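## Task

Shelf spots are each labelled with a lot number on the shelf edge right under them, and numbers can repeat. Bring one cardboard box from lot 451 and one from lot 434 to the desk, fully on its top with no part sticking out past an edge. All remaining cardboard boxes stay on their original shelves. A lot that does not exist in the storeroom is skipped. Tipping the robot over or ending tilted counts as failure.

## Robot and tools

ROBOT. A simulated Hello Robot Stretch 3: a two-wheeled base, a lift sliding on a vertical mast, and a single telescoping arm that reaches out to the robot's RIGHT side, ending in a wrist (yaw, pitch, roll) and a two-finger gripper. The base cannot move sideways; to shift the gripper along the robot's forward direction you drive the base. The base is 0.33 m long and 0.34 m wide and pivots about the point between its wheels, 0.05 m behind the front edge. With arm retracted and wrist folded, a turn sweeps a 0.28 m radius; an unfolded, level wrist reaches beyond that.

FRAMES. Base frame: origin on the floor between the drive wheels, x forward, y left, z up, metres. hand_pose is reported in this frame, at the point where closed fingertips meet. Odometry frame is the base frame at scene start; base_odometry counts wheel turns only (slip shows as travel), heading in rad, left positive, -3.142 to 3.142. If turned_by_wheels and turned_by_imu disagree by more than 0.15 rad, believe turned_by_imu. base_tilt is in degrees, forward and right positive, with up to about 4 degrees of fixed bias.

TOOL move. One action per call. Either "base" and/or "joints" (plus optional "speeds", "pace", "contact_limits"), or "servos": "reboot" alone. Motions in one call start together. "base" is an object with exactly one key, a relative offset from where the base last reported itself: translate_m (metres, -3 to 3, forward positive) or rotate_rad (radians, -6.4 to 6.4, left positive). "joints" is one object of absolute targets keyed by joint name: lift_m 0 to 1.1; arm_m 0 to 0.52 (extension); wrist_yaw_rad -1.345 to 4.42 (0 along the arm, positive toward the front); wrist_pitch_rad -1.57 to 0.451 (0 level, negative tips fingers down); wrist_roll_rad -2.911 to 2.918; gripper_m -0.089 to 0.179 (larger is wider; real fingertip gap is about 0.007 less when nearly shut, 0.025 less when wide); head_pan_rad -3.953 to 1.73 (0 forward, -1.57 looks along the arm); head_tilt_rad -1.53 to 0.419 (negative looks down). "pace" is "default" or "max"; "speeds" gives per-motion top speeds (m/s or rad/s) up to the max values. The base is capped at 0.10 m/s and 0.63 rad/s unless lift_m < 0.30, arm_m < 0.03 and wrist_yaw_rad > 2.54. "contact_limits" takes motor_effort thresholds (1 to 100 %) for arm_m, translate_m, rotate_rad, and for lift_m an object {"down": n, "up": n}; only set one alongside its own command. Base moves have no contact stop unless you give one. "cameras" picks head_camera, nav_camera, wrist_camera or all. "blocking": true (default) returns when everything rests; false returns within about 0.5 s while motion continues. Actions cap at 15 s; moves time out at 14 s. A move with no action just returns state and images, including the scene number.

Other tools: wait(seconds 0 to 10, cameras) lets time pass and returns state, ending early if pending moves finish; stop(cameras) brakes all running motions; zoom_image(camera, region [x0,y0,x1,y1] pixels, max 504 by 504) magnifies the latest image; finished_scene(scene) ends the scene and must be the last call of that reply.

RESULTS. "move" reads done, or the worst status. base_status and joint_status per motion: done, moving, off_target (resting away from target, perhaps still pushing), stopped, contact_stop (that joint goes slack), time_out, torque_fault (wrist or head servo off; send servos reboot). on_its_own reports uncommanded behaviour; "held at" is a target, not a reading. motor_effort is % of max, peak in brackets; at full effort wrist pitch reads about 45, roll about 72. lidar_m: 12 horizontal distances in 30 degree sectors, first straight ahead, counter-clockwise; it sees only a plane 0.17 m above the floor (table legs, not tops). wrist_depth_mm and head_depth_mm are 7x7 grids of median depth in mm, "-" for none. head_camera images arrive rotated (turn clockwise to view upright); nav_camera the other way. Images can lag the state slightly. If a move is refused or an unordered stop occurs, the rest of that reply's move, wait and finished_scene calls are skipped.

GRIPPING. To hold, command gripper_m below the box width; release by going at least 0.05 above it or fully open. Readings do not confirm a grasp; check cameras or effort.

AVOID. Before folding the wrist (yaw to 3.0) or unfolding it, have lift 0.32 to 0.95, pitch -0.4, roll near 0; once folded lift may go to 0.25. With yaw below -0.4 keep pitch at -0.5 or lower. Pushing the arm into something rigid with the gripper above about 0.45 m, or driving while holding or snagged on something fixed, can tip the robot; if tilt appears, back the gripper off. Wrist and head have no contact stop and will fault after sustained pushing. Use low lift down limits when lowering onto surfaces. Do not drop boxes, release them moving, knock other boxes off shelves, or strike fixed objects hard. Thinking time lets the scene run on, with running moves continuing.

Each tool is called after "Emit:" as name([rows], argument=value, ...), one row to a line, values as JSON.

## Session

Emit:
move(joints={"head_pan_rad": -1.2, "head_tilt_rad": -0.35}, cameras=["head_camera", "nav_camera"], pace="max")

Emit:
move(joints={"head_pan_rad": -2.7, "head_tilt_rad": -0.35}, cameras=["nav_camera"], pace="max")

Emit:
move(joints={"head_pan_rad": 0.6, "head_tilt_rad": -0.35}, cameras=["nav_camera"], pace="max")

Scene clock: 0.97 s.
move: done
base_odometry: x=+0.000 y=+0.000 heading=+0.000
turned_by_wheels: +0.000
turned_by_imu: +0.000
base_tilt: forward=-0.3 right=-1.2
lidar_m: 0.73 0.73 0.85 1.53 2.66 1.26 1.01 1.11 1.81 1.62 1.39 0.83
head_depth_mm: 1656 1805 1909 2047 2148 1813 1490 / 1505 1464 1552 1645 1796 1815 1481 / 1761 1839 1944 2045 1901 1825 1467 / 1769 1858 1956 2061 2229 1840 1471 / 1788 1879 1966 2098 2208 1871 1457 / 1780 1823 1937 2073 2051 1847 1445 / 1450 1514 1584 1664 1737 1716 1449
base_status: not commanded
joint_positions: lift_m=+0.374 arm_m=+0.001 wrist_yaw_rad=+3.009 wrist_pitch_rad=-0.462 wrist_roll_rad=+0.000 gripper_m=+0.037 head_pan_rad=-1.233 head_tilt_rad=-0.352
joint_status: all done
measured_speeds: all 0
motor_effort: left_wheel=-0.7(0.7) right_wheel=+0.3(1.1) lift_m=+22.9(23.8) arm_m=-4.4(5.1) wrist_yaw_rad=+0.2(1.1) wrist_pitch_rad=+1.9(2.0) wrist_roll_rad=+0.2(0.3) gripper_m=+0.6(0.8) head_pan_rad=+3.1(4.7) head_tilt_rad=-2.3(8.1)
hand_pose: x=+0.0076 y=+0.0712 z=+0.3774 quat_wxyz=(+0.207, +0.697, +0.116, +0.676) (m; base frame)
wrist_depth_mm: - 139 - - - 865 - / - 151 - - - 979 - / - 167 929 - - 940 - / 845 771 203 811 809 789 768 / 701 673 211 663 656 674 674 / 604 597 126 577 128 588 577 / 520 540 288 352 503 517 505
pictures: head_camera (sideways), nav_camera (sideways)
camera_calibration:
head_camera: T_world_to_cam=[[-0.141568, 0.263145, -0.954313, 1.25837], [0.95354, 0.29522, -0.0600489, 0.0720055], [0.26593, -0.918477, -0.292713, 0.33492], [0, 0, 0, 1]] pos_world=[0.0204204, -0.0447763, 1.30324]
nav_camera: T_world_to_cam=[[0.122274, -0.296411, 0.947201, -1.19044], [-0.93821, -0.345827, 0.0128929, 0.0391054], [0.323746, -0.89025, -0.320381, 0.368226], [0, 0, 0, 1]] pos_world=[0.0630376, -0.0115222, 1.24505]

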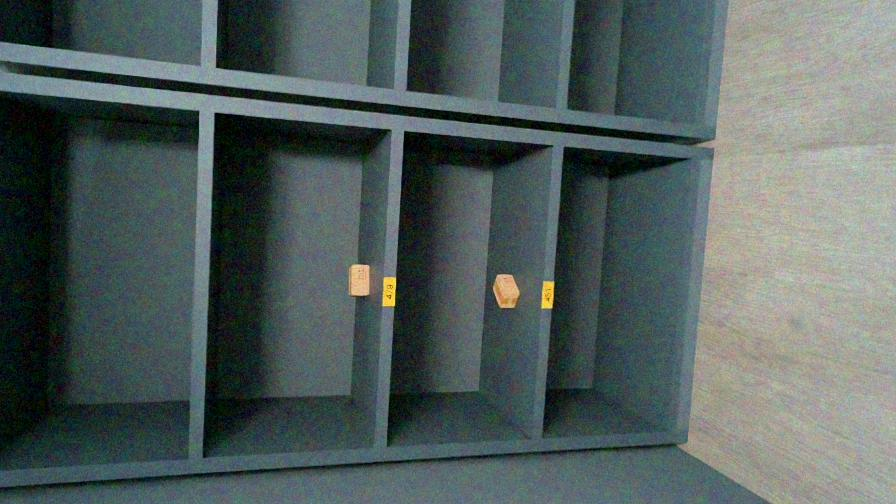

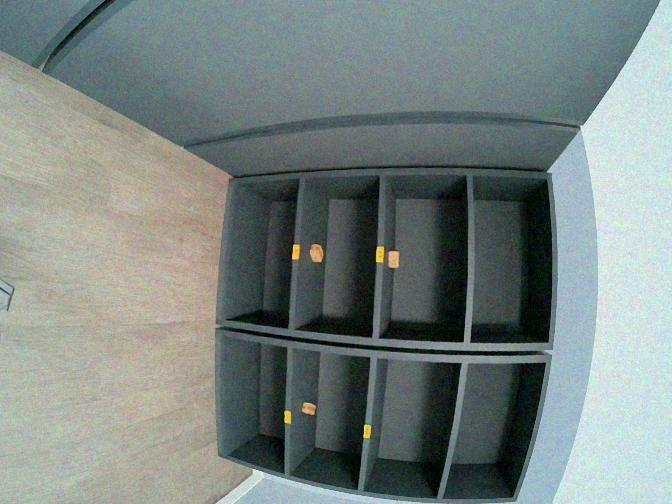

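Scene clock: 3.07 s.
move: done
base_odometry: x=+0.000 y=+0.000 heading=+0.000
turned_by_wheels: +0.000
turned_by_imu: +0.000
base_tilt: forward=-0.3 right=-1.3
lidar_m: 0.72 0.73 0.85 1.53 2.66 1.26 1.01 1.11 1.81 1.63 1.39 0.83
head_depth_mm: 1292 1352 1430 1494 1217 944 1434 / 1306 1380 1456 1533 1211 940 1483 / 1330 1406 1489 1550 1191 973 1425 / 1351 1434 1511 1607 1693 1735 1468 / 1371 1452 1535 1632 1731 1800 1453 / 1396 1474 1563 1660 1801 1840 1445 / 1423 1496 1590 1709 1824 1841 1451
base_status: not commanded
joint_positions: lift_m=+0.374 arm_m=+0.001 wrist_yaw_rad=+3.009 wrist_pitch_rad=-0.462 wrist_roll_rad=+0.000 gripper_m=+0.037 head_pan_rad=-2.708 head_tilt_rad=-0.352
joint_status: all done
measured_speeds: translate_m=+0.000 rotate_rad=+0.000 lift_m=+0.000 arm_m=+0.000 wrist_yaw_rad=+0.000 wrist_pitch_rad=+0.000 wrist_roll_rad=+0.000 head_pan_rad=+0.024 head_tilt_rad=+0.000
motor_effort: left_wheel=-0.3(1.0) right_wheel=+0.3(1.2) lift_m=+23.1(24.0) arm_m=-8.2(8.2) wrist_yaw_rad=-0.9(2.1) wrist_pitch_rad=+1.9(2.1) wrist_roll_rad=+0.0(0.3) gripper_m=+0.0(0.8) head_pan_rad=+3.9(4.9) head_tilt_rad=+1.3(5.7)
hand_pose: x=+0.0076 y=+0.0712 z=+0.3774 quat_wxyz=(+0.207, +0.697, +0.116, +0.676) (m; base frame)
wrist_depth_mm: - 138 - - - 852 - / - 151 - - - 977 - / - 167 930 - - 944 - / 822 763 203 807 802 789 758 / 695 674 211 666 650 670 669 / 595 596 126 575 129 576 574 / 526 541 289 354 500 511 510
pictures: nav_camera (sideways)
camera_calibration:
nav_camera: T_world_to_cam=[[-0.283545, -0.149917, 0.947168, -1.18792], [-0.433425, 0.901097, 0.0128748, 0.0360984], [-0.855421, -0.406876, -0.32048, 0.375561], [0, 0, 0, 1]] pos_world=[0.0000803544, -0.057811, 1.24505]

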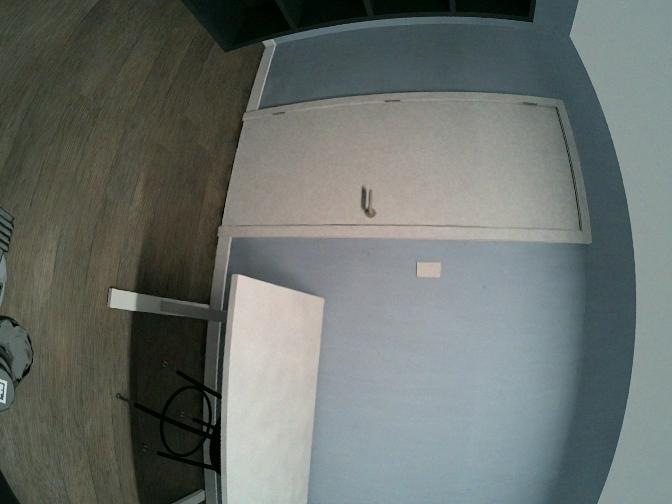

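Scene clock: 5.80 s.
move: done
base_odometry: x=+0.000 y=+0.000 heading=+0.000
turned_by_wheels: +0.000
turned_by_imu: +0.000
base_tilt: forward=-0.3 right=-1.2
lidar_m: 0.72 0.73 0.85 1.53 2.66 1.26 1.01 1.11 1.81 1.63 1.40 0.83
head_depth_mm: 573 600 629 664 701 740 788 / 593 621 655 691 732 776 827 / 612 645 681 722 765 817 871 / 639 672 709 754 803 856 918 / 664 702 744 788 840 904 973 / 689 729 777 828 887 955 1030 / 719 766 816 871 938 1008 1099
base_status: not commanded
joint_positions: lift_m=+0.374 arm_m=+0.001 wrist_yaw_rad=+3.009 wrist_pitch_rad=-0.462 wrist_roll_rad=+0.000 gripper_m=+0.037 head_pan_rad=+0.608 head_tilt_rad=-0.351
joint_status: all done
measured_speeds: translate_m=+0.000 rotate_rad=+0.000 lift_m=+0.000 arm_m=+0.000 wrist_yaw_rad=+0.000 wrist_pitch_rad=+0.000 wrist_roll_rad=+0.000 head_pan_rad=-0.024 head_tilt_rad=+0.000
motor_effort: left_wheel=-0.6(0.8) right_wheel=+0.0(1.1) lift_m=+23.9(24.3) arm_m=-12.2(12.6) wrist_yaw_rad=+0.4(1.6) wrist_pitch_rad=+1.8(2.1) wrist_roll_rad=+0.1(0.3) gripper_m=+0.8(1.1) head_pan_rad=-3.4(5.6) head_tilt_rad=+5.1(5.5)
hand_pose: x=+0.0076 y=+0.0712 z=+0.3774 quat_wxyz=(+0.207, +0.697, +0.116, +0.676) (m; base frame)
wrist_depth_mm: - 139 - - - 865 - / - 151 - - - 999 - / - 167 922 - - 940 - / 835 774 203 813 800 794 763 / 694 675 210 663 656 670 661 / 600 594 126 574 128 581 578 / 525 535 288 354 498 512 507
pictures: nav_camera (sideways)
camera_calibration:
nav_camera: T_world_to_cam=[[0.252236, 0.196321, 0.947541, -1.19174], [0.583535, -0.811985, 0.012898, 0.029787], [0.771922, 0.54967, -0.319373, 0.364211], [0, 0, 0, 1]] pos_world=[0.00207606, 0.0579548, 1.24516]

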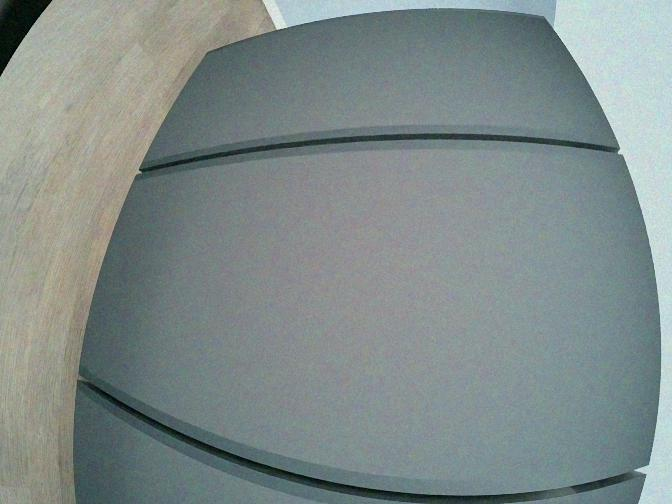

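Emit:
move(joints={"head_pan_rad": -1.4, "head_tilt_rad": -0.35}, cameras=["head_camera"], pace="max")

Emit:
zoom_image(camera="head_camera", region=[350, 270, 570, 490])

Emit:
zoom_image(camera="head_camera", region=[350, 0, 600, 140])

Scene clock: 16.33 s.
move: done
base_odometry: x=+0.000 y=+0.000 heading=+0.000
turned_by_wheels: +0.000
turned_by_imu: +0.000
base_tilt: forward=-0.4 right=-1.2
lidar_m: 0.72 0.73 0.85 1.53 2.67 1.26 1.01 1.11 1.81 1.63 1.39 0.83
head_depth_mm: 1797 1885 2029 2148 2259 1910 1485 / 1804 1885 2006 2115 2246 1895 1487 / 1556 1833 1969 2086 2242 1873 1480 / 1588 1821 1897 1855 1817 1836 1470 / 1763 1840 1943 2056 2192 1835 1454 / 1744 1812 1905 2043 2100 1813 1455 / 1724 1792 1912 2024 2076 1810 1445
base_status: not commanded
joint_positions: lift_m=+0.374 arm_m=+0.001 wrist_yaw_rad=+3.009 wrist_pitch_rad=-0.462 wrist_roll_rad=+0.000 gripper_m=+0.037 head_pan_rad=-1.408 head_tilt_rad=-0.350
joint_status: all done
measured_speeds: translate_m=+0.000 rotate_rad=+0.000 lift_m=+0.000 arm_m=+0.000 wrist_yaw_rad=+0.000 wrist_pitch_rad=+0.000 wrist_roll_rad=+0.000 head_pan_rad=+0.024 head_tilt_rad=+0.000
motor_effort: left_wheel=-0.2(0.7) right_wheel=+0.6(1.4) lift_m=+24.1(25.4) arm_m=-12.8(13.7) wrist_yaw_rad=-0.7(1.6) wrist_pitch_rad=+1.9(2.0) wrist_roll_rad=+0.1(0.3) gripper_m=+0.7(0.9) head_pan_rad=+4.1(5.0) head_tilt_rad=+4.8(7.3)
hand_pose: x=+0.0076 y=+0.0712 z=+0.3774 quat_wxyz=(+0.207, +0.697, +0.116, +0.676) (m; base frame)
wrist_depth_mm: - 139 - - - 847 - / - 150 - - - 995 - / - 167 909 - - 945 - / 839 777 202 797 807 794 761 / 694 673 211 657 653 667 672 / 599 597 126 578 128 583 581 / 526 531 287 352 503 511 508
pictures: head_camera (sideways)
camera_calibration:
head_camera: T_world_to_cam=[[-0.0930646, 0.28123, -0.955117, 1.2591], [0.990448, 0.124174, -0.0599446, 0.0715951], [0.101743, -0.951573, -0.2901, 0.33255], [0, 0, 0, 1]] pos_world=[0.0124314, -0.0465403, 1.30335]

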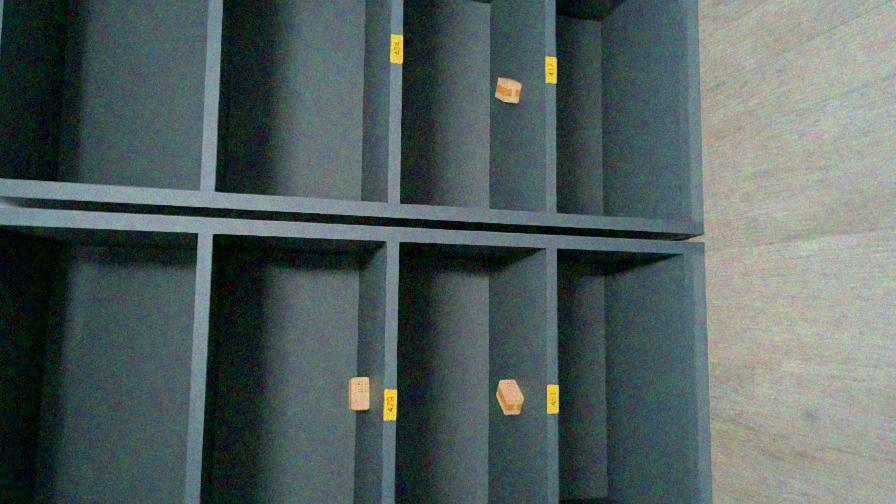

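Scaled by 2.291 from the camera's 896x504 image, which has a finer 1280x720 frame.

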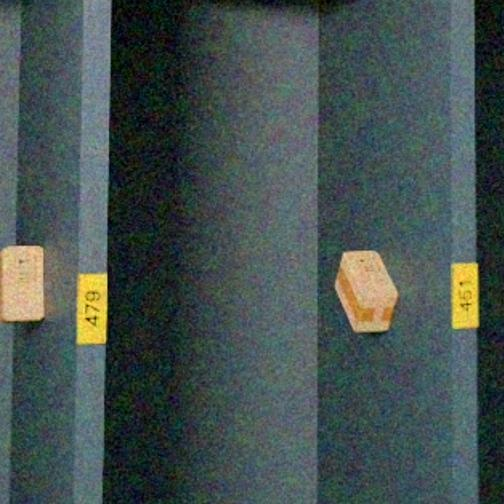

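Scaled by 2.016 from the camera's 896x504 image, which has a finer 1280x720 frame.

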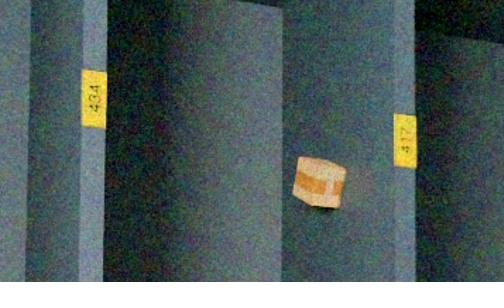

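Emit:
zoom_image(camera="head_camera", region=[532, 378, 574, 420])

Emit:
zoom_image(camera="head_camera", region=[376, 28, 418, 70])

Scaled by 12.000 from the camera's 896x504 image, which has a finer 1280x720 frame.

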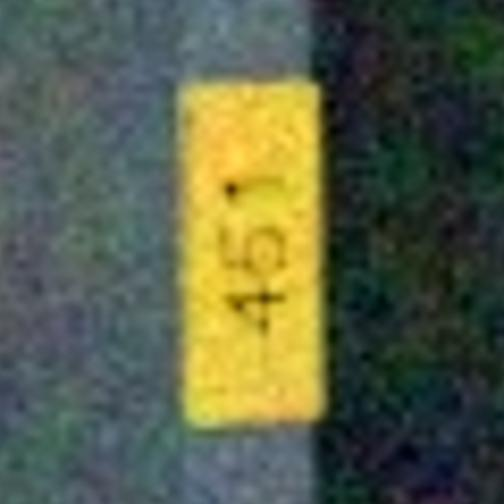

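Scaled by 12.000 from the camera's 896x504 image, which has a finer 1280x720 frame.

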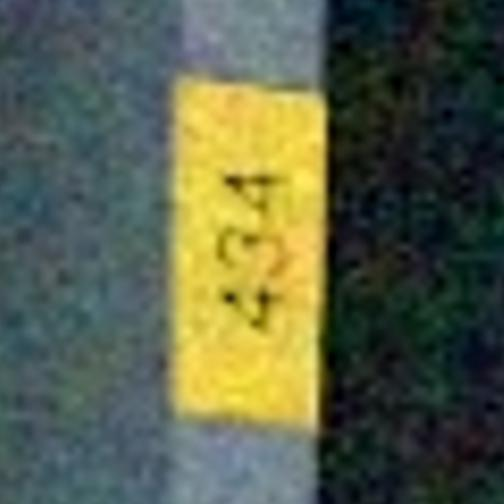

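Emit:
move(base={"rotate_rad": -1.171}, joints={"lift_m": 0.27}, pace="max")

Emit:
move(base={"translate_m": 0.8}, joints={"head_pan_rad": -1.57, "head_tilt_rad": -0.7}, pace="max")

Emit:
move(base={"rotate_rad": 1.491}, joints={"lift_m": 0.75, "wrist_pitch_rad": -0.4}, pace="max", cameras=["head_camera", "nav_camera"])

Scene clock: 77.90 s.
move: done
base_odometry: x=+0.000 y=+0.000 heading=-1.171
turned_by_wheels: -1.171
turned_by_imu: -1.148
base_tilt: forward=-0.4 right=-1.2
lidar_m: 1.70 0.88 0.73 0.72 0.80 1.28 2.66 1.26 1.01 1.11 1.71 1.63
head_depth_mm: 1274 1338 1408 1486 1222 906 1484 / 1314 1382 1467 1536 1215 945 1396 / 1358 1439 1507 1597 1695 1745 1473 / 1402 1473 1554 1652 1748 1808 1473 / 1450 1534 1623 1723 1821 1853 1460 / 1506 1581 1677 1793 1928 1859 1450 / 1564 1647 1752 1877 2021 1847 1450
base_status: done
joint_positions: lift_m=+0.270 arm_m=+0.001 wrist_yaw_rad=+3.009 wrist_pitch_rad=-0.463 wrist_roll_rad=+0.000 gripper_m=+0.037 head_pan_rad=-1.400 head_tilt_rad=-0.350
joint_status: all done
measured_speeds: all 0
motor_effort: left_wheel=+6.7(14.4) right_wheel=-8.3(14.5) lift_m=+31.4(31.4) arm_m=-12.3(13.6) wrist_yaw_rad=-0.7(1.6) wrist_pitch_rad=+2.2(2.2) wrist_roll_rad=-0.2(0.5) gripper_m=+0.3(1.0) head_pan_rad=+2.6(3.7) head_tilt_rad=+2.9(4.6)
hand_pose: x=+0.0076 y=+0.0711 z=+0.2727 quat_wxyz=(+0.208, +0.697, +0.117, +0.676) (m; base frame)
wrist_depth_mm: - 139 - - - - - / - 151 161 - - - - / 814 167 210 797 787 746 745 / 663 611 203 635 633 625 619 / 559 549 213 531 515 537 525 / 475 285 126 274 129 461 463 / 252 256 237 248 391 408 403
pictures: none

Scene clock: 81.90 s.
move: done
base_odometry: x=+0.312 y=-0.737 heading=-1.170
turned_by_wheels: +0.000
turned_by_imu: +0.000
base_tilt: forward=-0.5 right=-1.4
lidar_m: 1.21 0.71 0.59 0.58 0.65 1.03 3.41 1.71 1.46 1.68 1.50 0.89
head_depth_mm: 1347 1493 1673 1935 1689 1399 1187 / 1373 1517 1715 1936 1683 1383 1178 / 1395 1562 1750 1968 1681 1369 1177 / 1422 1587 1786 1972 1664 1369 1170 / 1446 1621 1853 1998 1636 1363 1168 / 1495 1670 1895 2071 1634 1359 1157 / 1514 1701 1954 1969 1631 1356 1157
base_status: done
joint_positions: lift_m=+0.270 arm_m=+0.001 wrist_yaw_rad=+3.009 wrist_pitch_rad=-0.463 wrist_roll_rad=+0.000 gripper_m=+0.037 head_pan_rad=-1.570 head_tilt_rad=-0.703
joint_status: all done
measured_speeds: all 0
motor_effort: left_wheel=+5.4(15.7) right_wheel=+0.6(11.0) lift_m=+25.3(31.1) arm_m=-11.3(13.0) wrist_yaw_rad=-1.0(1.7) wrist_pitch_rad=+2.1(2.3) wrist_roll_rad=-0.1(0.3) gripper_m=+0.8(0.9) head_pan_rad=-2.9(4.5) head_tilt_rad=+2.3(7.0)
hand_pose: x=+0.0076 y=+0.0711 z=+0.2727 quat_wxyz=(+0.208, +0.697, +0.117, +0.676) (m; base frame)
wrist_depth_mm: - 138 - - - - 550 / - 151 161 - - - 605 / 748 167 176 - - - 663 / 666 611 204 646 638 636 631 / 555 549 212 525 520 531 534 / 477 284 126 275 129 465 459 / 252 255 236 247 391 404 403
pictures: none

Scene clock: 85.90 s.
move: done
base_odometry: x=+0.312 y=-0.737 heading=+0.320
turned_by_wheels: +1.491
turned_by_imu: +1.467
base_tilt: forward=-0.3 right=-1.2
lidar_m: 0.58 0.62 0.91 3.42 1.99 1.47 1.68 1.51 0.89 1.29 0.76 0.59
head_depth_mm: 1037 1067 973 1078 1141 1340 1217 / 1044 1111 1314 1273 1396 1351 1208 / 1059 1116 1332 1258 1532 1362 1200 / 1070 983 1341 1212 1531 1362 1171 / 1074 1080 1367 1229 1505 1363 340 / 1080 1047 1381 1229 1543 1361 1158 / 1079 1029 1222 1172 1382 1350 1156
base_status: done
joint_positions: lift_m=+0.750 arm_m=+0.001 wrist_yaw_rad=+3.009 wrist_pitch_rad=-0.419 wrist_roll_rad=+0.000 gripper_m=+0.037 head_pan_rad=-1.570 head_tilt_rad=-0.700
joint_status: all done
measured_speeds: all 0
motor_effort: left_wheel=-5.7(14.4) right_wheel=+6.2(14.3) lift_m=+27.6(34.3) arm_m=-12.4(13.5) wrist_yaw_rad=-0.1(2.1) wrist_pitch_rad=+3.0(5.7) wrist_roll_rad=+0.1(0.3) gripper_m=+0.1(1.0) head_pan_rad=-2.3(3.3) head_tilt_rad=+1.9(3.8)
hand_pose: x=+0.0083 y=+0.0768 z=+0.7625 quat_wxyz=(+0.193, +0.699, +0.101, +0.681) (m; base frame)
wrist_depth_mm: - 137 - - - - - / - 149 - - - - - / - 164 - - - - - / - 189 207 - - - - / - - 202 - - - - / - - 128 - 129 - - / 956 927 267 927 912 912 -
pictures: head_camera (sideways), nav_camera (sideways)
camera_calibration:
head_camera: T_world_to_cam=[[-0.0467101, 0.602262, -0.796931, 1.0525], [0.99749, -0.0143783, -0.0693315, 0.0837437], [-0.0532142, -0.798169, -0.600079, 0.736857], [0, 0, 0, 1]] pos_world=[0.00484005, -0.0445378, 1.28675]
nav_camera: T_world_to_cam=[[0.0174322, -0.623399, 0.781709, -0.973983], [-0.999792, -0.0191531, 0.00702122, 0.0470904], [0.0105952, -0.781669, -0.623604, 0.764666], [0, 0, 0, 1]] pos_world=[0.0559576, -0.00856303, 1.23789]

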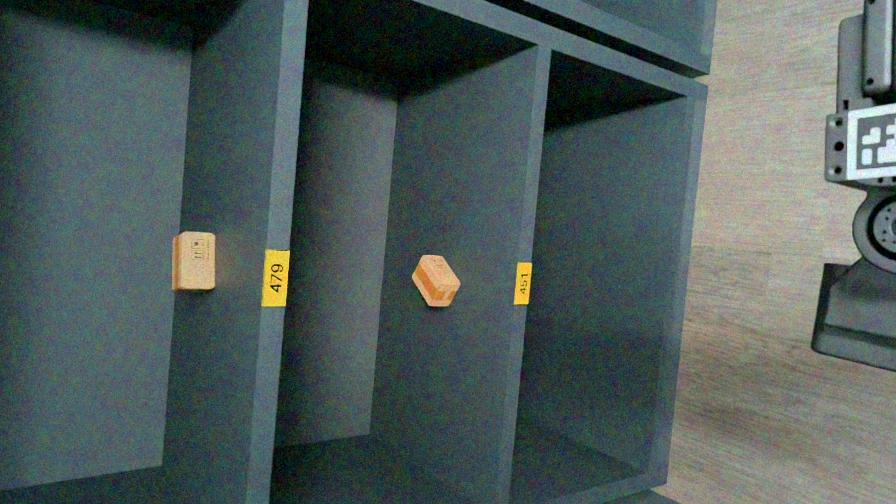

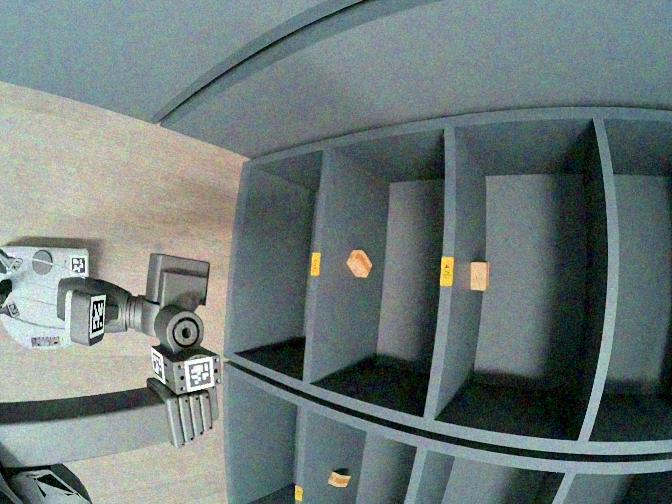

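Emit:
zoom_image(camera="head_camera", region=[390, 230, 490, 330])

Scaled by 5.040 from the camera's 896x504 image, which has a finer 1280x720 frame.

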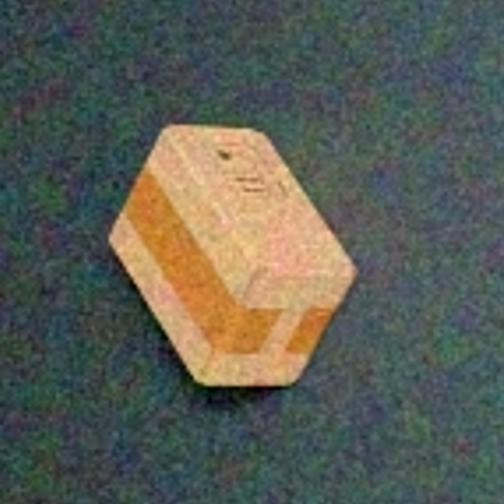

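Emit:
move(base={"rotate_rad": 0.673})

Emit:
move(base={"translate_m": -0.719}, joints={"wrist_yaw_rad": 0.0})

Emit:
move(base={"rotate_rad": 0.144}, joints={"wrist_pitch_rad": -0.2, "gripper_m": 0.179, "lift_m": 0.6}, cameras=["head_camera", "wrist_camera"])

Scene clock: 151.47 s.
move: done
base_odometry: x=+0.312 y=-0.737 heading=+0.993
turned_by_wheels: +0.673
turned_by_imu: +0.661
base_tilt: forward=-0.4 right=-1.2
lidar_m: 0.66 1.11 3.41 1.48 1.46 1.68 1.51 0.89 1.10 0.70 0.58 0.58
head_depth_mm: 889 998 1298 1285 1460 1321 1210 / 814 905 1078 1219 1538 1347 1211 / 772 886 1013 1178 1425 1381 1202 / 692 777 894 1041 1263 1361 1173 / 625 697 783 901 1057 1271 340 / 571 632 708 799 917 1073 1138 / 529 578 633 705 798 917 1076
base_status: done
joint_positions: lift_m=+0.750 arm_m=+0.001 wrist_yaw_rad=+3.009 wrist_pitch_rad=-0.419 wrist_roll_rad=+0.000 gripper_m=+0.037 head_pan_rad=-1.570 head_tilt_rad=-0.700
joint_status: not commanded
measured_speeds: all 0
motor_effort: left_wheel=-8.5(12.6) right_wheel=+8.9(12.1) lift_m=+24.8(25.0) arm_m=-11.7(11.7) wrist_yaw_rad=-0.3(1.4) wrist_pitch_rad=+3.1(3.1) wrist_roll_rad=-0.2(0.4) gripper_m=+0.8(1.0) head_pan_rad=-2.3(3.0) head_tilt_rad=+0.3(1.9)
hand_pose: x=+0.0083 y=+0.0768 z=+0.7625 quat_wxyz=(+0.193, +0.699, +0.101, +0.681) (m; base frame)
wrist_depth_mm: - 137 - - - - - / - 148 - - - - - / - 164 - - - - - / - 189 207 - - - - / - - 203 - - - - / - - 128 - 128 - - / 949 911 268 920 884 921 896
pictures: none

Scene clock: 159.80 s.
move: done
base_odometry: x=-0.081 y=-1.339 heading=+0.993
turned_by_wheels: +0.000
turned_by_imu: +0.000
base_tilt: forward=-0.3 right=-1.2
lidar_m: 1.25 2.10 1.77 1.38 1.16 0.81 0.83 0.80 0.37 0.40 1.10 1.10
head_depth_mm: 297 321 362 395 431 751 714 / 762 824 600 430 492 568 631 / 827 892 693 522 963 642 408 / 901 965 684 565 982 556 379 / 990 1034 677 1141 973 1222 1140 / 1034 1049 704 1222 1023 1306 1163 / 955 987 784 1195 1417 1342 1158
base_status: done
joint_positions: lift_m=+0.750 arm_m=+0.001 wrist_yaw_rad=+0.003 wrist_pitch_rad=-0.419 wrist_roll_rad=+0.000 gripper_m=+0.037 head_pan_rad=-1.570 head_tilt_rad=-0.700
joint_status: all done
measured_speeds: all 0
motor_effort: left_wheel=-7.5(12.8) right_wheel=-4.4(11.2) lift_m=+30.4(31.3) arm_m=-11.9(13.5) wrist_yaw_rad=-3.8(7.5) wrist_pitch_rad=+3.1(3.2) wrist_roll_rad=+0.1(0.3) gripper_m=+0.6(1.1) head_pan_rad=-1.5(2.4) head_tilt_rad=-2.6(2.9)
hand_pose: x=-0.0208 y=-0.3698 z=+0.7625 quat_wxyz=(+0.692, +0.148, -0.691, -0.146) (m; base frame)
wrist_depth_mm: - - 941 - - - 116 / - - - - - 135 120 / - - - - - 145 132 / - - - - - 157 144 / - - - 150 152 169 186 / - - 126 - 129 191 150 / 915 948 129 - 234 211 163
pictures: none

Scene clock: 162.00 s.
move: done
base_odometry: x=-0.081 y=-1.339 heading=+1.136
turned_by_wheels: +0.144
turned_by_imu: +0.141
base_tilt: forward=-0.2 right=-1.1
lidar_m: 1.37 2.76 1.44 1.28 1.15 0.81 0.88 0.80 0.36 1.00 1.09 1.11
head_depth_mm: 776 829 709 423 470 522 658 / 847 905 702 509 972 617 688 / 938 993 693 569 990 816 1065 / 1043 1086 684 1194 980 1200 463 / 1019 1062 753 1231 1037 1295 1143 / 947 988 1145 1227 1458 1348 1161 / 886 946 1098 1243 1473 1354 1156
base_status: done
joint_positions: lift_m=+0.600 arm_m=+0.001 wrist_yaw_rad=+0.003 wrist_pitch_rad=-0.222 wrist_roll_rad=+0.000 gripper_m=+0.179 head_pan_rad=-1.570 head_tilt_rad=-0.700
joint_status: all done
measured_speeds: all 0
motor_effort: left_wheel=-9.1(13.5) right_wheel=+8.5(11.4) lift_m=+23.5(29.9) arm_m=-12.4(12.5) wrist_yaw_rad=-3.2(4.2) wrist_pitch_rad=+3.4(5.9) wrist_roll_rad=-0.1(0.3) gripper_m=+0.6(83.8) head_pan_rad=-1.3(1.9) head_tilt_rad=-3.3(3.7)
hand_pose: x=-0.0208 y=-0.3902 z=+0.6589 quat_wxyz=(+0.703, +0.079, -0.702, -0.078) (m; base frame)
wrist_depth_mm: - - - 955 - - - / - - - - - - - / - - - 621 - - - / - - - - - - - / - 144 - - - - - / - 141 - 395 311 310 - / 118 867 880 - 282 261 105
pictures: head_camera (sideways), wrist_camera
camera_calibration:
head_camera: T_world_to_cam=[[-0.0467101, 0.602262, -0.796931, 1.0525], [0.99749, -0.0143783, -0.0693315, 0.0837437], [-0.0532142, -0.798169, -0.600079, 0.736857], [0, 0, 0, 1]] pos_world=[0.00484005, -0.0445378, 1.28675]
wrist_camera: T_world_to_cam=[[-0.998879, -0.0438574, -0.0177977, -0.0195453], [-0.00180002, 0.410955, -0.911654, 0.793536], [0.0472968, -0.9106, -0.410573, 0.0823396], [0, 0, 0, 1]] pos_world=[-0.0219894, -0.251986, 0.756889]

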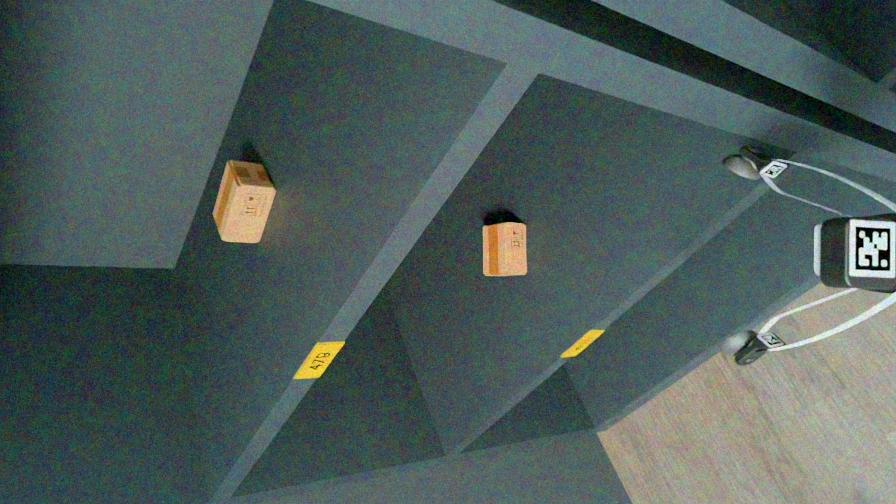

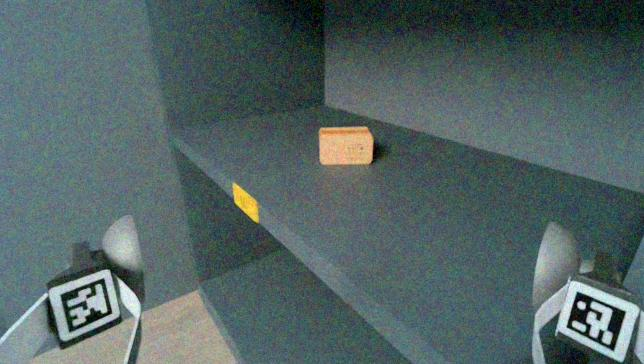

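Emit:
move(base={"translate_m": -0.011}, joints={"lift_m": 0.523, "wrist_pitch_rad": -0.3})

Emit:
move(joints={"arm_m": 0.32}, contact_limits={"arm_m": 35}, cameras=["wrist_camera"])

Scene clock: 201.57 s.
move: done
base_odometry: x=-0.086 y=-1.349 heading=+1.136
turned_by_wheels: +0.000
turned_by_imu: +0.000
base_tilt: forward=-0.3 right=-1.3
lidar_m: 1.38 2.78 1.44 1.27 1.15 0.80 0.87 0.79 0.36 0.99 1.10 1.12
head_depth_mm: 767 823 671 408 454 504 671 / 839 897 699 508 934 590 670 / 931 978 693 547 987 813 808 / 1040 1073 684 1126 983 879 1126 / 1024 1069 715 1238 1006 1286 1139 / 953 992 1139 1227 1456 1344 1157 / 893 954 1103 1257 1479 1352 1158
base_status: done
joint_positions: lift_m=+0.523 arm_m=+0.001 wrist_yaw_rad=+0.003 wrist_pitch_rad=-0.314 wrist_roll_rad=+0.000 gripper_m=+0.179 head_pan_rad=-1.570 head_tilt_rad=-0.700
joint_status: all done
measured_speeds: all 0
motor_effort: left_wheel=-9.2(11.9) right_wheel=-2.9(7.4) lift_m=+23.2(26.0) arm_m=-12.1(12.4) wrist_yaw_rad=-3.1(4.1) wrist_pitch_rad=+2.1(3.7) wrist_roll_rad=+0.0(0.3) gripper_m=+0.1(1.0) head_pan_rad=-1.0(1.3) head_tilt_rad=-4.8(5.2)
hand_pose: x=-0.0209 y=-0.3818 z=+0.5596 quat_wxyz=(+0.699, +0.112, -0.698, -0.110) (m; base frame)
wrist_depth_mm: - - - 938 - - - / - - - 551 - - - / - - - - - - - / - - - 316 273 269 255 / - 992 - - 236 215 146 / - 819 851 - - 199 - / 118 741 729 - - - 105
pictures: none

Scene clock: 205.13 s.
move: done
base_odometry: x=-0.086 y=-1.349 heading=+1.136
turned_by_wheels: +0.000
turned_by_imu: +0.000
base_tilt: forward=-0.3 right=-1.1
lidar_m: 1.38 2.78 1.44 1.27 1.14 0.80 0.87 0.79 0.36 0.98 1.10 1.12
head_depth_mm: 762 823 669 408 453 504 670 / 842 895 701 507 935 588 637 / 929 980 690 547 984 643 845 / 1041 1075 684 1119 975 873 1122 / 1020 1066 714 1239 1004 1285 1164 / 953 994 1139 1223 1459 1348 1159 / 891 956 1100 1258 1479 1351 1155
base_status: not commanded
joint_positions: lift_m=+0.523 arm_m=+0.320 wrist_yaw_rad=+0.003 wrist_pitch_rad=-0.314 wrist_roll_rad=+0.000 gripper_m=+0.179 head_pan_rad=-1.570 head_tilt_rad=-0.700
joint_status: all done
measured_speeds: all 0
motor_effort: left_wheel=-8.9(9.3) right_wheel=-3.9(4.5) lift_m=+26.5(26.5) arm_m=+13.2(14.9) wrist_yaw_rad=-1.5(4.1) wrist_pitch_rad=+2.1(2.3) wrist_roll_rad=+0.1(0.3) gripper_m=+0.7(1.1) head_pan_rad=-0.1(1.2) head_tilt_rad=-6.0(6.4)
contact_limits: arm_m 35 (drawing in: default 31, maximum 55; extending or still: default 40, maximum 69)
hand_pose: x=-0.0209 y=-0.7012 z=+0.5596 quat_wxyz=(+0.699, +0.112, -0.698, -0.110) (m; base frame)
wrist_depth_mm: - - - 667 - - 323 / - - - 294 - - 327 / - - - 267 269 318 330 / 275 274 274 270 269 267 264 / 227 215 216 215 213 212 219 / - 167 179 177 177 176 175 / 118 148 156 151 151 150 107
pictures: wrist_camera
camera_calibration:
wrist_camera: T_world_to_cam=[[-0.998893, -0.04186, -0.0214576, -0.0315571], [-0.00199781, 0.493505, -0.869741, 0.86524], [0.0469968, -0.868735, -0.493042, -0.166069], [0, 0, 0, 1]] pos_world=[-0.0219889, -0.572591, 0.669978]

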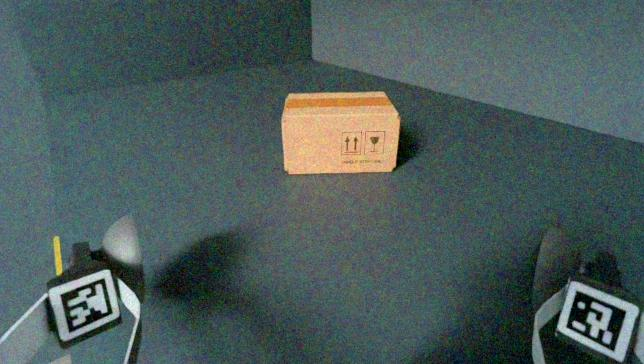

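Emit:
move(joints={"arm_m": 0.478}, contact_limits={"arm_m": 35})

Emit:
move(joints={"gripper_m": 0.03}, cameras=["wrist_camera"])

Emit:
move(joints={"lift_m": 0.58}, speeds={"lift_m": 0.06}, cameras=["wrist_camera"])

Scene clock: 216.23 s.
move: done
base_odometry: x=-0.086 y=-1.349 heading=+1.136
turned_by_wheels: +0.000
turned_by_imu: +0.000
base_tilt: forward=-0.3 right=-1.2
lidar_m: 1.38 2.79 1.44 1.27 1.14 0.80 0.87 0.79 0.36 0.99 1.10 1.12
head_depth_mm: 764 822 670 407 452 505 671 / 840 900 700 508 936 588 631 / 931 978 693 546 795 641 845 / 1034 1079 685 1081 822 878 1125 / 1024 1067 714 1234 1003 1285 1158 / 952 998 1141 1222 1450 1341 1159 / 895 947 1104 1252 1480 1352 1150
base_status: not commanded
joint_positions: lift_m=+0.523 arm_m=+0.478 wrist_yaw_rad=+0.003 wrist_pitch_rad=-0.314 wrist_roll_rad=+0.000 gripper_m=+0.179 head_pan_rad=-1.570 head_tilt_rad=-0.700
joint_status: all done
measured_speeds: all 0
motor_effort: left_wheel=-9.1(9.4) right_wheel=-3.6(4.8) lift_m=+30.7(31.3) arm_m=+12.8(15.8) wrist_yaw_rad=-3.3(4.3) wrist_pitch_rad=+2.1(2.3) wrist_roll_rad=+0.0(0.3) gripper_m=+0.6(1.1) head_pan_rad=+0.4(0.7) head_tilt_rad=-5.7(6.6)
contact_limits: arm_m 35 (drawing in: default 31, maximum 55; extending or still: default 40, maximum 69)
hand_pose: x=-0.0209 y=-0.8592 z=+0.5596 quat_wxyz=(+0.699, +0.112, -0.698, -0.110) (m; base frame)
wrist_depth_mm: - - - 527 - 298 254 / - - - 547 - 309 262 / - - - - 316 314 269 / 276 273 271 168 266 266 262 / 217 215 146 133 139 211 218 / 123 166 127 125 127 176 174 / 144 147 143 140 142 150 107
pictures: none

Scene clock: 218.27 s.
move: done
base_odometry: x=-0.086 y=-1.349 heading=+1.136
turned_by_wheels: +0.000
turned_by_imu: +0.000
base_tilt: forward=-0.2 right=-1.2
lidar_m: 1.38 2.77 1.44 1.27 1.15 0.80 0.87 0.79 0.36 0.99 1.10 1.12
head_depth_mm: 765 821 669 408 453 504 671 / 840 900 698 506 937 589 630 / 927 983 691 547 796 641 846 / 1037 1077 685 1079 827 875 1125 / 1023 1071 714 1237 1005 1286 1166 / 951 993 1135 1229 1460 1351 1163 / 895 953 1095 1253 1486 1349 1156
base_status: not commanded
joint_positions: lift_m=+0.523 arm_m=+0.478 wrist_yaw_rad=+0.003 wrist_pitch_rad=-0.314 wrist_roll_rad=+0.000 gripper_m=+0.031 head_pan_rad=-1.570 head_tilt_rad=-0.700
joint_status: all done
measured_speeds: all 0
motor_effort: left_wheel=-9.2(9.5) right_wheel=-3.5(4.4) lift_m=+29.6(31.4) arm_m=+8.7(12.8) wrist_yaw_rad=-3.0(4.3) wrist_pitch_rad=+2.2(2.2) wrist_roll_rad=-0.1(0.3) gripper_m=-22.8(94.9) head_pan_rad=+0.6(1.4) head_tilt_rad=-5.2(6.0)
contact_limits: arm_m 35 (drawing in: default 31, maximum 55; extending or still: default 40, maximum 69)
hand_pose: x=-0.0209 y=-0.8592 z=+0.5596 quat_wxyz=(+0.699, +0.112, -0.698, -0.110) (m; base frame)
wrist_depth_mm: - - - 530 - 300 253 / - - - 551 - 312 261 / - - - - 319 315 271 / 274 272 271 168 242 267 262 / 218 226 139 133 138 211 210 / 180 178 134 137 134 169 175 / 157 143 152 147 148 142 149
pictures: wrist_camera
camera_calibration:
wrist_camera: T_world_to_cam=[[-0.998893, -0.0418073, -0.0215479, -0.0380762], [-0.00189743, 0.493585, -0.869695, 0.943294], [0.0469953, -0.868692, -0.493118, -0.303334], [0, 0, 0, 1]] pos_world=[-0.0219889, -0.730692, 0.669978]

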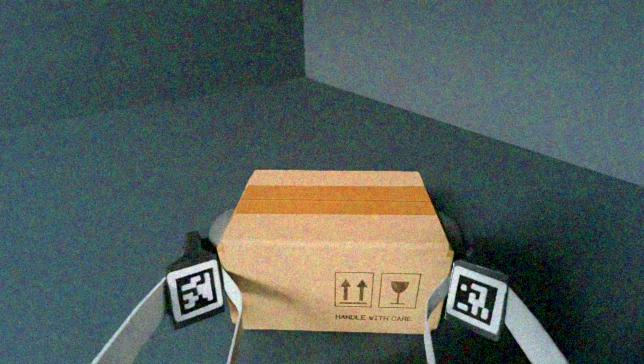

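Scene clock: 219.80 s.
move: done
base_odometry: x=-0.086 y=-1.349 heading=+1.136
turned_by_wheels: +0.000
turned_by_imu: +0.000
base_tilt: forward=-0.4 right=-1.2
lidar_m: 1.38 2.78 1.44 1.27 1.14 0.80 0.87 0.79 0.36 0.99 1.10 1.12
head_depth_mm: 764 824 669 407 452 505 673 / 838 898 699 506 934 564 482 / 932 980 692 545 715 595 1040 / 1037 1079 684 853 901 878 1126 / 1020 1063 715 1238 1007 1290 1163 / 954 989 1135 1222 1468 1348 1156 / 894 956 1103 1257 1477 1348 1157
base_status: not commanded
joint_positions: lift_m=+0.580 arm_m=+0.478 wrist_yaw_rad=+0.003 wrist_pitch_rad=-0.322 wrist_roll_rad=+0.000 gripper_m=+0.034 head_pan_rad=-1.570 head_tilt_rad=-0.700
joint_status: all done
measured_speeds: all 0
motor_effort: left_wheel=-9.0(9.2) right_wheel=-3.0(4.3) lift_m=+31.2(34.4) arm_m=+5.2(8.5) wrist_yaw_rad=-3.2(4.1) wrist_pitch_rad=+3.8(3.8) wrist_roll_rad=+0.3(0.3) gripper_m=-9.6(22.9) head_pan_rad=+0.6(0.9) head_tilt_rad=-4.9(6.0)
contact_limits: arm_m 35 (drawing in: default 31, maximum 55; extending or still: default 40, maximum 69)
hand_pose: x=-0.0209 y=-0.8584 z=+0.6147 quat_wxyz=(+0.698, +0.115, -0.697, -0.113) (m; base frame)
wrist_depth_mm: - - - 528 - 298 252 / - - - 569 - 309 262 / - - - - - 315 269 / - - - 164 174 333 280 / 305 304 140 133 140 294 283 / 251 250 136 137 134 238 246 / 221 202 207 201 205 200 211
pictures: wrist_camera
camera_calibration:
wrist_camera: T_world_to_cam=[[-0.998893, -0.04168, -0.0218011, -0.0365907], [-0.00199777, 0.50066, -0.865642, 0.994319], [0.0469949, -0.86464, -0.500189, -0.26758], [0, 0, 0, 1]] pos_world=[-0.0219889, -0.730701, 0.726086]

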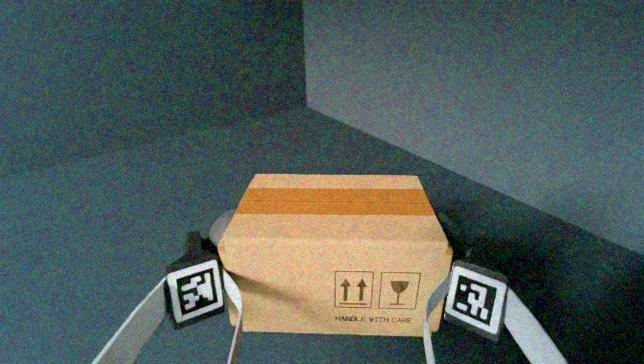

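Emit:
move(joints={"arm_m": 0.0, "lift_m": 0.64})

Emit:
move(base={"rotate_rad": 0.552}, joints={"lift_m": 0.85})

Emit:
move(base={"translate_m": 1.33}, joints={"head_pan_rad": 1.57, "head_tilt_rad": -0.5}, cameras=["nav_camera", "wrist_camera"])

Scene clock: 303.07 s.
move: done
base_odometry: x=-0.086 y=-1.349 heading=+1.136
turned_by_wheels: +0.000
turned_by_imu: +0.000
base_tilt: forward=-0.4 right=-1.2
lidar_m: 1.38 2.78 1.44 1.26 1.14 0.80 0.87 0.79 0.36 0.98 1.10 1.12
head_depth_mm: 767 821 670 409 453 507 669 / 839 900 701 507 934 590 671 / 932 980 692 545 983 811 1040 / 1038 1073 683 1159 981 634 444 / 1027 1066 717 1235 1007 1288 1164 / 954 989 1135 1226 1461 1336 1160 / 892 954 1099 1254 1481 1355 1154
base_status: not commanded
joint_positions: lift_m=+0.640 arm_m=+0.001 wrist_yaw_rad=+0.003 wrist_pitch_rad=-0.323 wrist_roll_rad=+0.000 gripper_m=+0.034 head_pan_rad=-1.570 head_tilt_rad=-0.700
joint_status: all done
measured_speeds: all 0
motor_effort: left_wheel=-8.4(9.4) right_wheel=-4.0(4.5) lift_m=+26.1(34.8) arm_m=-13.1(15.0) wrist_yaw_rad=-3.5(4.7) wrist_pitch_rad=+3.9(4.0) wrist_roll_rad=+0.2(0.3) gripper_m=-9.8(10.4) head_pan_rad=+1.1(2.1) head_tilt_rad=-4.5(5.5)
hand_pose: x=-0.0209 y=-0.3808 z=+0.6744 quat_wxyz=(+0.698, +0.115, -0.697, -0.113) (m; base frame)
wrist_depth_mm: - - - 954 - - - / - - - - - - - / - - - - - - - / - - - 164 163 - 138 / - - 134 133 139 - 146 / - - 136 137 135 306 156 / 883 860 820 148 267 264 169
pictures: none

Scene clock: 305.80 s.
move: done
base_odometry: x=-0.086 y=-1.349 heading=+1.688
turned_by_wheels: +0.552
turned_by_imu: +0.543
base_tilt: forward=-0.3 right=-1.2
lidar_m: 2.91 1.44 1.25 1.14 0.83 0.86 0.79 0.36 1.00 1.10 1.12 1.40
head_depth_mm: 898 983 775 1249 1000 845 - / 910 970 1130 1231 1062 1335 - / 933 1046 1171 1332 1420 360 - / 920 1031 1167 1349 497 316 - / 908 1015 1147 1326 1486 1359 1168 / 897 1017 1156 1323 1524 1360 1159 / 897 985 1115 1275 1492 1349 1155
base_status: done
joint_positions: lift_m=+0.850 arm_m=+0.001 wrist_yaw_rad=+0.002 wrist_pitch_rad=-0.324 wrist_roll_rad=+0.000 gripper_m=+0.034 head_pan_rad=-1.570 head_tilt_rad=-0.700
joint_status: all done
measured_speeds: all 0
motor_effort: left_wheel=-8.0(13.4) right_wheel=+9.2(13.2) lift_m=+30.3(34.6) arm_m=-10.0(13.3) wrist_yaw_rad=-2.1(4.1) wrist_pitch_rad=+3.9(4.0) wrist_roll_rad=-0.1(0.4) gripper_m=-10.2(10.4) head_pan_rad=+1.7(2.4) head_tilt_rad=-3.5(4.7)
hand_pose: x=-0.0209 y=-0.3808 z=+0.8844 quat_wxyz=(+0.698, +0.115, -0.697, -0.113) (m; base frame)
wrist_depth_mm: - - 780 - - - 777 / - - 843 - - - 842 / - - 916 - - - 899 / - - 943 164 172 - 904 / - - 134 134 139 - - / - - 136 137 134 - - / - - - - - 121 -
pictures: none

Scene clock: 320.23 s.
move: time_out
base_odometry: x=-0.241 y=-0.028 heading=+1.687
turned_by_wheels: +0.000
turned_by_imu: +0.000
base_tilt: forward=-0.4 right=-1.1
lidar_m: 2.62 1.47 0.80 0.89 1.36 1.68 1.64 1.55 1.02 0.94 0.95 1.19
head_depth_mm: 1166 1269 1391 1379 957 1237 1296 / 1148 1248 1368 1359 949 809 1279 / 1137 1227 1343 1337 936 801 1320 / 1119 1213 1318 1328 934 797 1306 / 1109 1196 1298 1312 925 763 1268 / 1091 1174 1282 1303 920 758 1295 / 1075 1162 1264 1373 1050 757 1360
base_status: translate_m time_out (by the wheels' count: +1.3300 of +1.3300)
joint_positions: lift_m=+0.850 arm_m=+0.001 wrist_yaw_rad=+0.002 wrist_pitch_rad=-0.324 wrist_roll_rad=+0.000 gripper_m=+0.034 head_pan_rad=+1.570 head_tilt_rad=-0.500
joint_status: all done
measured_speeds: all 0
motor_effort: left_wheel=-0.1(9.3) right_wheel=-0.1(14.6) lift_m=+25.7(30.2) arm_m=-2.6(10.9) wrist_yaw_rad=-2.2(4.5) wrist_pitch_rad=+4.0(4.1) wrist_roll_rad=-0.2(0.6) gripper_m=-9.8(10.4) head_pan_rad=-3.3(4.9) head_tilt_rad=+3.7(7.1)
hand_pose: x=-0.0209 y=-0.3808 z=+0.8844 quat_wxyz=(+0.698, +0.115, -0.697, -0.113) (m; base frame)
wrist_depth_mm: - - - - 653 - - / - - - - - - - / - - - - - - - / - - - 164 173 - - / - - 134 133 139 - - / 886 - 136 137 135 - - / - - - - - - -
pictures: nav_camera (sideways), wrist_camera
camera_calibration:
nav_camera: T_world_to_cam=[[-0.0166235, 0.456006, 0.889822, -1.11475], [0.999818, 0.0159482, 0.0105055, 0.0303675], [-0.0094005, 0.889834, -0.456188, 0.547025], [0, 0, 0, 1]] pos_world=[-0.0437507, 0.0210864, 1.24116]
wrist_camera: T_world_to_cam=[[-0.998898, -0.0415155, -0.0218905, -0.0106779], [-0.00189697, 0.501749, -0.865011, 0.988592], [0.0468949, -0.864016, -0.501275, 0.281437], [0, 0, 0, 1]] pos_world=[-0.0219888, -0.253303, 0.995987]

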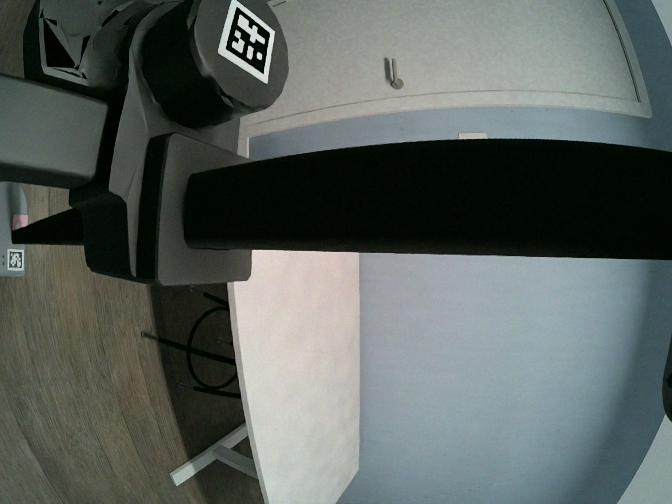

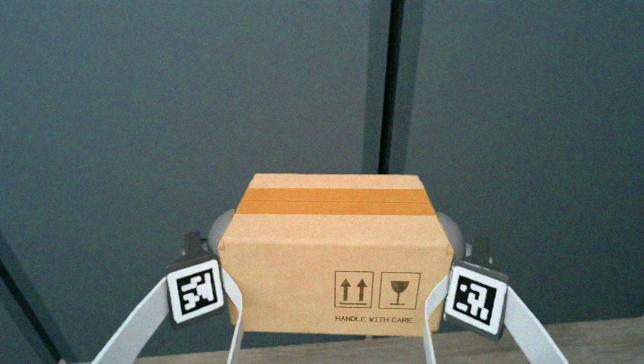

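Emit:
move(base={"rotate_rad": -3.06}, joints={"head_pan_rad": -1.57, "head_tilt_rad": -0.5}, cameras=["head_camera", "wrist_camera"])

Scene clock: 339.97 s.
move: done
base_odometry: x=-0.241 y=-0.028 heading=-1.372
turned_by_wheels: -3.060
turned_by_imu: -3.012
base_tilt: forward=-0.2 right=-1.3
lidar_m: 1.65 1.36 0.98 0.94 0.97 1.30 2.62 1.48 0.81 0.90 1.39 1.84
head_depth_mm: 1121 1206 1321 1381 957 785 1287 / 1117 1207 1316 1365 945 779 1309 / 1116 1209 1314 1352 941 746 312 / 1114 1206 1310 1334 933 487 288 / 1107 1196 1300 1313 924 738 1234 / 1103 1190 1303 1426 1007 760 1293 / 1102 1182 1298 1426 1558 1584 1285
base_status: done
joint_positions: lift_m=+0.850 arm_m=+0.001 wrist_yaw_rad=+0.002 wrist_pitch_rad=-0.324 wrist_roll_rad=+0.000 gripper_m=+0.034 head_pan_rad=-1.570 head_tilt_rad=-0.500
joint_status: all done
measured_speeds: all 0
motor_effort: left_wheel=+8.3(12.2) right_wheel=-9.7(13.6) lift_m=+27.0(27.6) arm_m=-12.7(13.6) wrist_yaw_rad=-3.2(4.8) wrist_pitch_rad=+3.9(4.1) wrist_roll_rad=-0.1(0.3) gripper_m=-9.9(10.4) head_pan_rad=+3.6(5.4) head_tilt_rad=+2.6(10.3)
hand_pose: x=-0.0209 y=-0.3808 z=+0.8844 quat_wxyz=(+0.698, +0.115, -0.697, -0.113) (m; base frame)
wrist_depth_mm: - - - - - - - / - - - - - - - / - - - - - - - / - - 500 163 163 - - / - - 134 133 140 - - / - - 136 137 135 125 - / - - - - - 764 -
pictures: head_camera (sideways), wrist_camera
camera_calibration:
head_camera: T_world_to_cam=[[-0.0465831, 0.432123, -0.900611, 1.18768], [0.997501, -0.0278189, -0.0649425, 0.0780465], [-0.0531171, -0.901385, -0.429748, 0.515207], [0, 0, 0, 1]] pos_world=[0.00484071, -0.0466536, 1.29612]
wrist_camera: T_world_to_cam=[[-0.998898, -0.0415155, -0.0218905, -0.0106779], [-0.00189697, 0.501749, -0.865011, 0.988592], [0.0468949, -0.864016, -0.501275, 0.281437], [0, 0, 0, 1]] pos_world=[-0.0219888, -0.253303, 0.995987]

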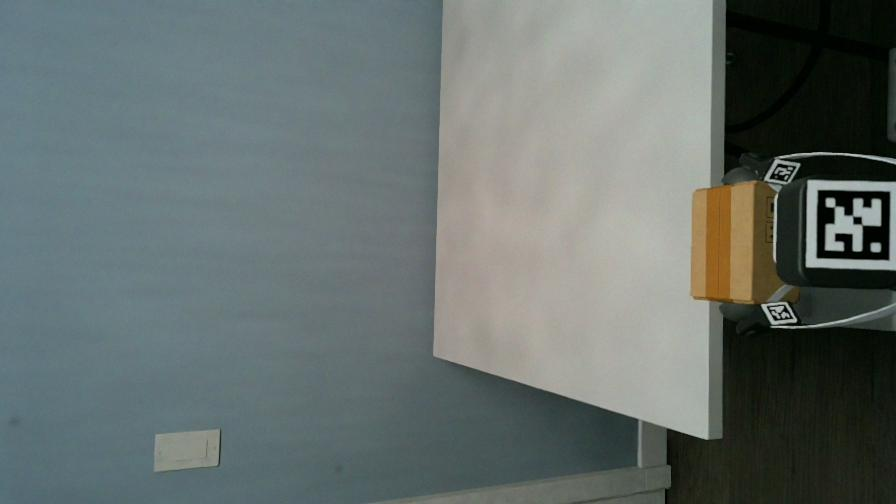

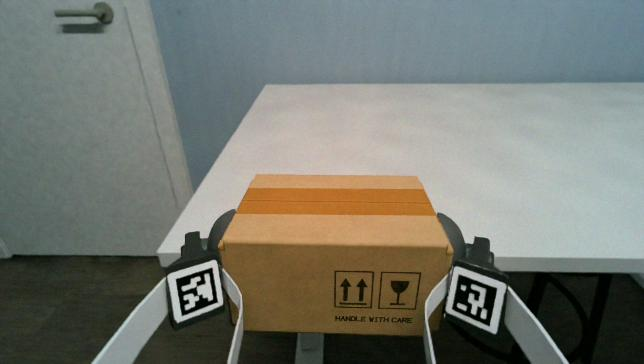

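Emit:
move(joints={"arm_m": 0.40})

Emit:
move(joints={"lift_m": 0.745})

Emit:
move(joints={"lift_m": 0.708}, speeds={"lift_m": 0.025}, contact_limits={"lift_m": {"down": 13}}, cameras=["wrist_camera"])

Scene clock: 354.23 s.
move: done
base_odometry: x=-0.241 y=-0.028 heading=-1.372
turned_by_wheels: +0.000
turned_by_imu: +0.000
base_tilt: forward=-0.3 right=-1.2
lidar_m: 1.64 1.36 0.98 0.94 0.97 1.30 2.63 1.48 0.80 0.90 1.39 1.84
head_depth_mm: 1123 1211 1327 1377 955 302 - / 1110 1205 1314 1372 399 337 1283 / 1117 1204 1305 554 835 773 1311 / 1107 1202 1306 813 829 768 1307 / 1105 1193 1301 1322 927 765 1265 / 1105 1196 1289 1417 1007 762 1289 / 1102 1186 1292 1411 1560 1568 1291
base_status: not commanded
joint_positions: lift_m=+0.850 arm_m=+0.400 wrist_yaw_rad=+0.002 wrist_pitch_rad=-0.324 wrist_roll_rad=+0.000 gripper_m=+0.034 head_pan_rad=-1.570 head_tilt_rad=-0.500
joint_status: all done
measured_speeds: all 0
motor_effort: left_wheel=+8.0(8.5) right_wheel=-9.1(10.6) lift_m=+28.5(28.7) arm_m=+12.4(14.7) wrist_yaw_rad=-2.0(4.2) wrist_pitch_rad=+3.9(4.1) wrist_roll_rad=+0.0(0.3) gripper_m=-10.0(10.4) head_pan_rad=+3.4(4.0) head_tilt_rad=+1.9(3.2)
hand_pose: x=-0.0209 y=-0.7802 z=+0.8843 quat_wxyz=(+0.698, +0.115, -0.697, -0.113) (m; base frame)
wrist_depth_mm: - - - - - - - / 670 - - - - - - / 732 - - - - - - / 785 - - 164 163 - - / - - 134 134 140 - - / - - 136 137 134 - - / - - 148 148 145 - -
pictures: none

Scene clock: 356.03 s.
move: done
base_odometry: x=-0.241 y=-0.028 heading=-1.372
turned_by_wheels: +0.000
turned_by_imu: +0.000
base_tilt: forward=-0.4 right=-1.1
lidar_m: 1.64 1.36 0.98 0.94 0.97 1.31 2.63 1.48 0.80 0.90 1.39 1.84
head_depth_mm: 1121 1208 1317 1372 956 787 1229 / 1115 1206 1308 1362 947 424 356 / 1115 1205 1309 1348 579 724 1314 / 1109 1198 1316 1332 607 742 1302 / 1106 1200 1301 1315 924 762 1263 / 1103 1191 1301 1420 1004 757 1293 / 1101 1187 1301 1417 1551 1567 1288
base_status: not commanded
joint_positions: lift_m=+0.745 arm_m=+0.400 wrist_yaw_rad=+0.002 wrist_pitch_rad=-0.324 wrist_roll_rad=+0.000 gripper_m=+0.034 head_pan_rad=-1.570 head_tilt_rad=-0.500
joint_status: all done
measured_speeds: all 0
motor_effort: left_wheel=+7.6(8.2) right_wheel=-9.2(10.2) lift_m=+23.8(27.9) arm_m=+11.7(13.2) wrist_yaw_rad=-1.7(3.8) wrist_pitch_rad=+4.0(4.1) wrist_roll_rad=+0.1(0.3) gripper_m=-9.9(10.4) head_pan_rad=+2.9(3.9) head_tilt_rad=+1.2(2.4)
hand_pose: x=-0.0209 y=-0.7802 z=+0.7793 quat_wxyz=(+0.698, +0.115, -0.697, -0.113) (m; base frame)
wrist_depth_mm: - - - - - - - / 683 - - - - - - / 742 - - - - - - / 782 - - 164 163 - - / - - 134 133 139 - - / - - 136 137 134 - - / - - 148 148 145 - -
pictures: none

Scene clock: 357.93 s.
move: done
base_odometry: x=-0.241 y=-0.028 heading=-1.372
turned_by_wheels: +0.000
turned_by_imu: +0.000
base_tilt: forward=-0.3 right=-1.2
lidar_m: 1.64 1.36 0.98 0.94 0.97 1.31 2.62 1.48 0.80 0.90 1.38 1.84
head_depth_mm: 1118 1214 1325 1385 958 785 1284 / 1121 1210 1315 1364 945 729 389 / 1118 1209 1309 1352 615 721 1277 / 1110 1197 1304 1332 706 720 1304 / 1106 1195 1310 1318 924 764 1265 / 1106 1197 1293 1422 1006 761 1297 / 1100 1185 1294 1419 1554 1572 1280
base_status: not commanded
joint_positions: lift_m=+0.708 arm_m=+0.400 wrist_yaw_rad=+0.002 wrist_pitch_rad=-0.311 wrist_roll_rad=+0.000 gripper_m=+0.034 head_pan_rad=-1.570 head_tilt_rad=-0.500
joint_status: all done
measured_speeds: all 0
motor_effort: left_wheel=+7.8(8.3) right_wheel=-9.5(10.2) lift_m=+21.5(26.3) arm_m=+10.1(11.8) wrist_yaw_rad=-2.6(4.1) wrist_pitch_rad=+1.7(4.1) wrist_roll_rad=-0.2(0.3) gripper_m=-9.5(10.4) head_pan_rad=+2.1(3.5) head_tilt_rad=+1.5(2.3)
contact_limits: lift_m down 13 (down: maximum 72; up: maximum 65)
hand_pose: x=-0.0209 y=-0.7815 z=+0.7453 quat_wxyz=(+0.699, +0.111, -0.698, -0.109) (m; base frame)
wrist_depth_mm: - - - - - - - / 683 - - - - - - / 730 - - - - - - / - - 161 160 160 - - / - - 134 133 138 - - / - - 135 137 134 - - / - - - 149 147 - -
pictures: wrist_camera
camera_calibration:
wrist_camera: T_world_to_cam=[[-0.998898, -0.0417862, -0.0213704, -0.0309561], [-0.00189639, 0.490894, -0.871217, 1.06544], [0.0468954, -0.870217, -0.490432, -0.147407], [0, 0, 0, 1]] pos_world=[-0.0219888, -0.652588, 0.855275]

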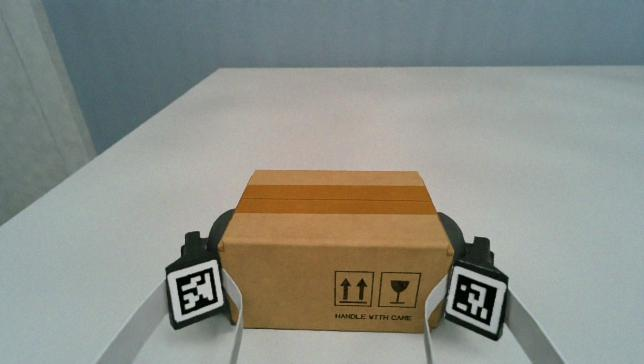

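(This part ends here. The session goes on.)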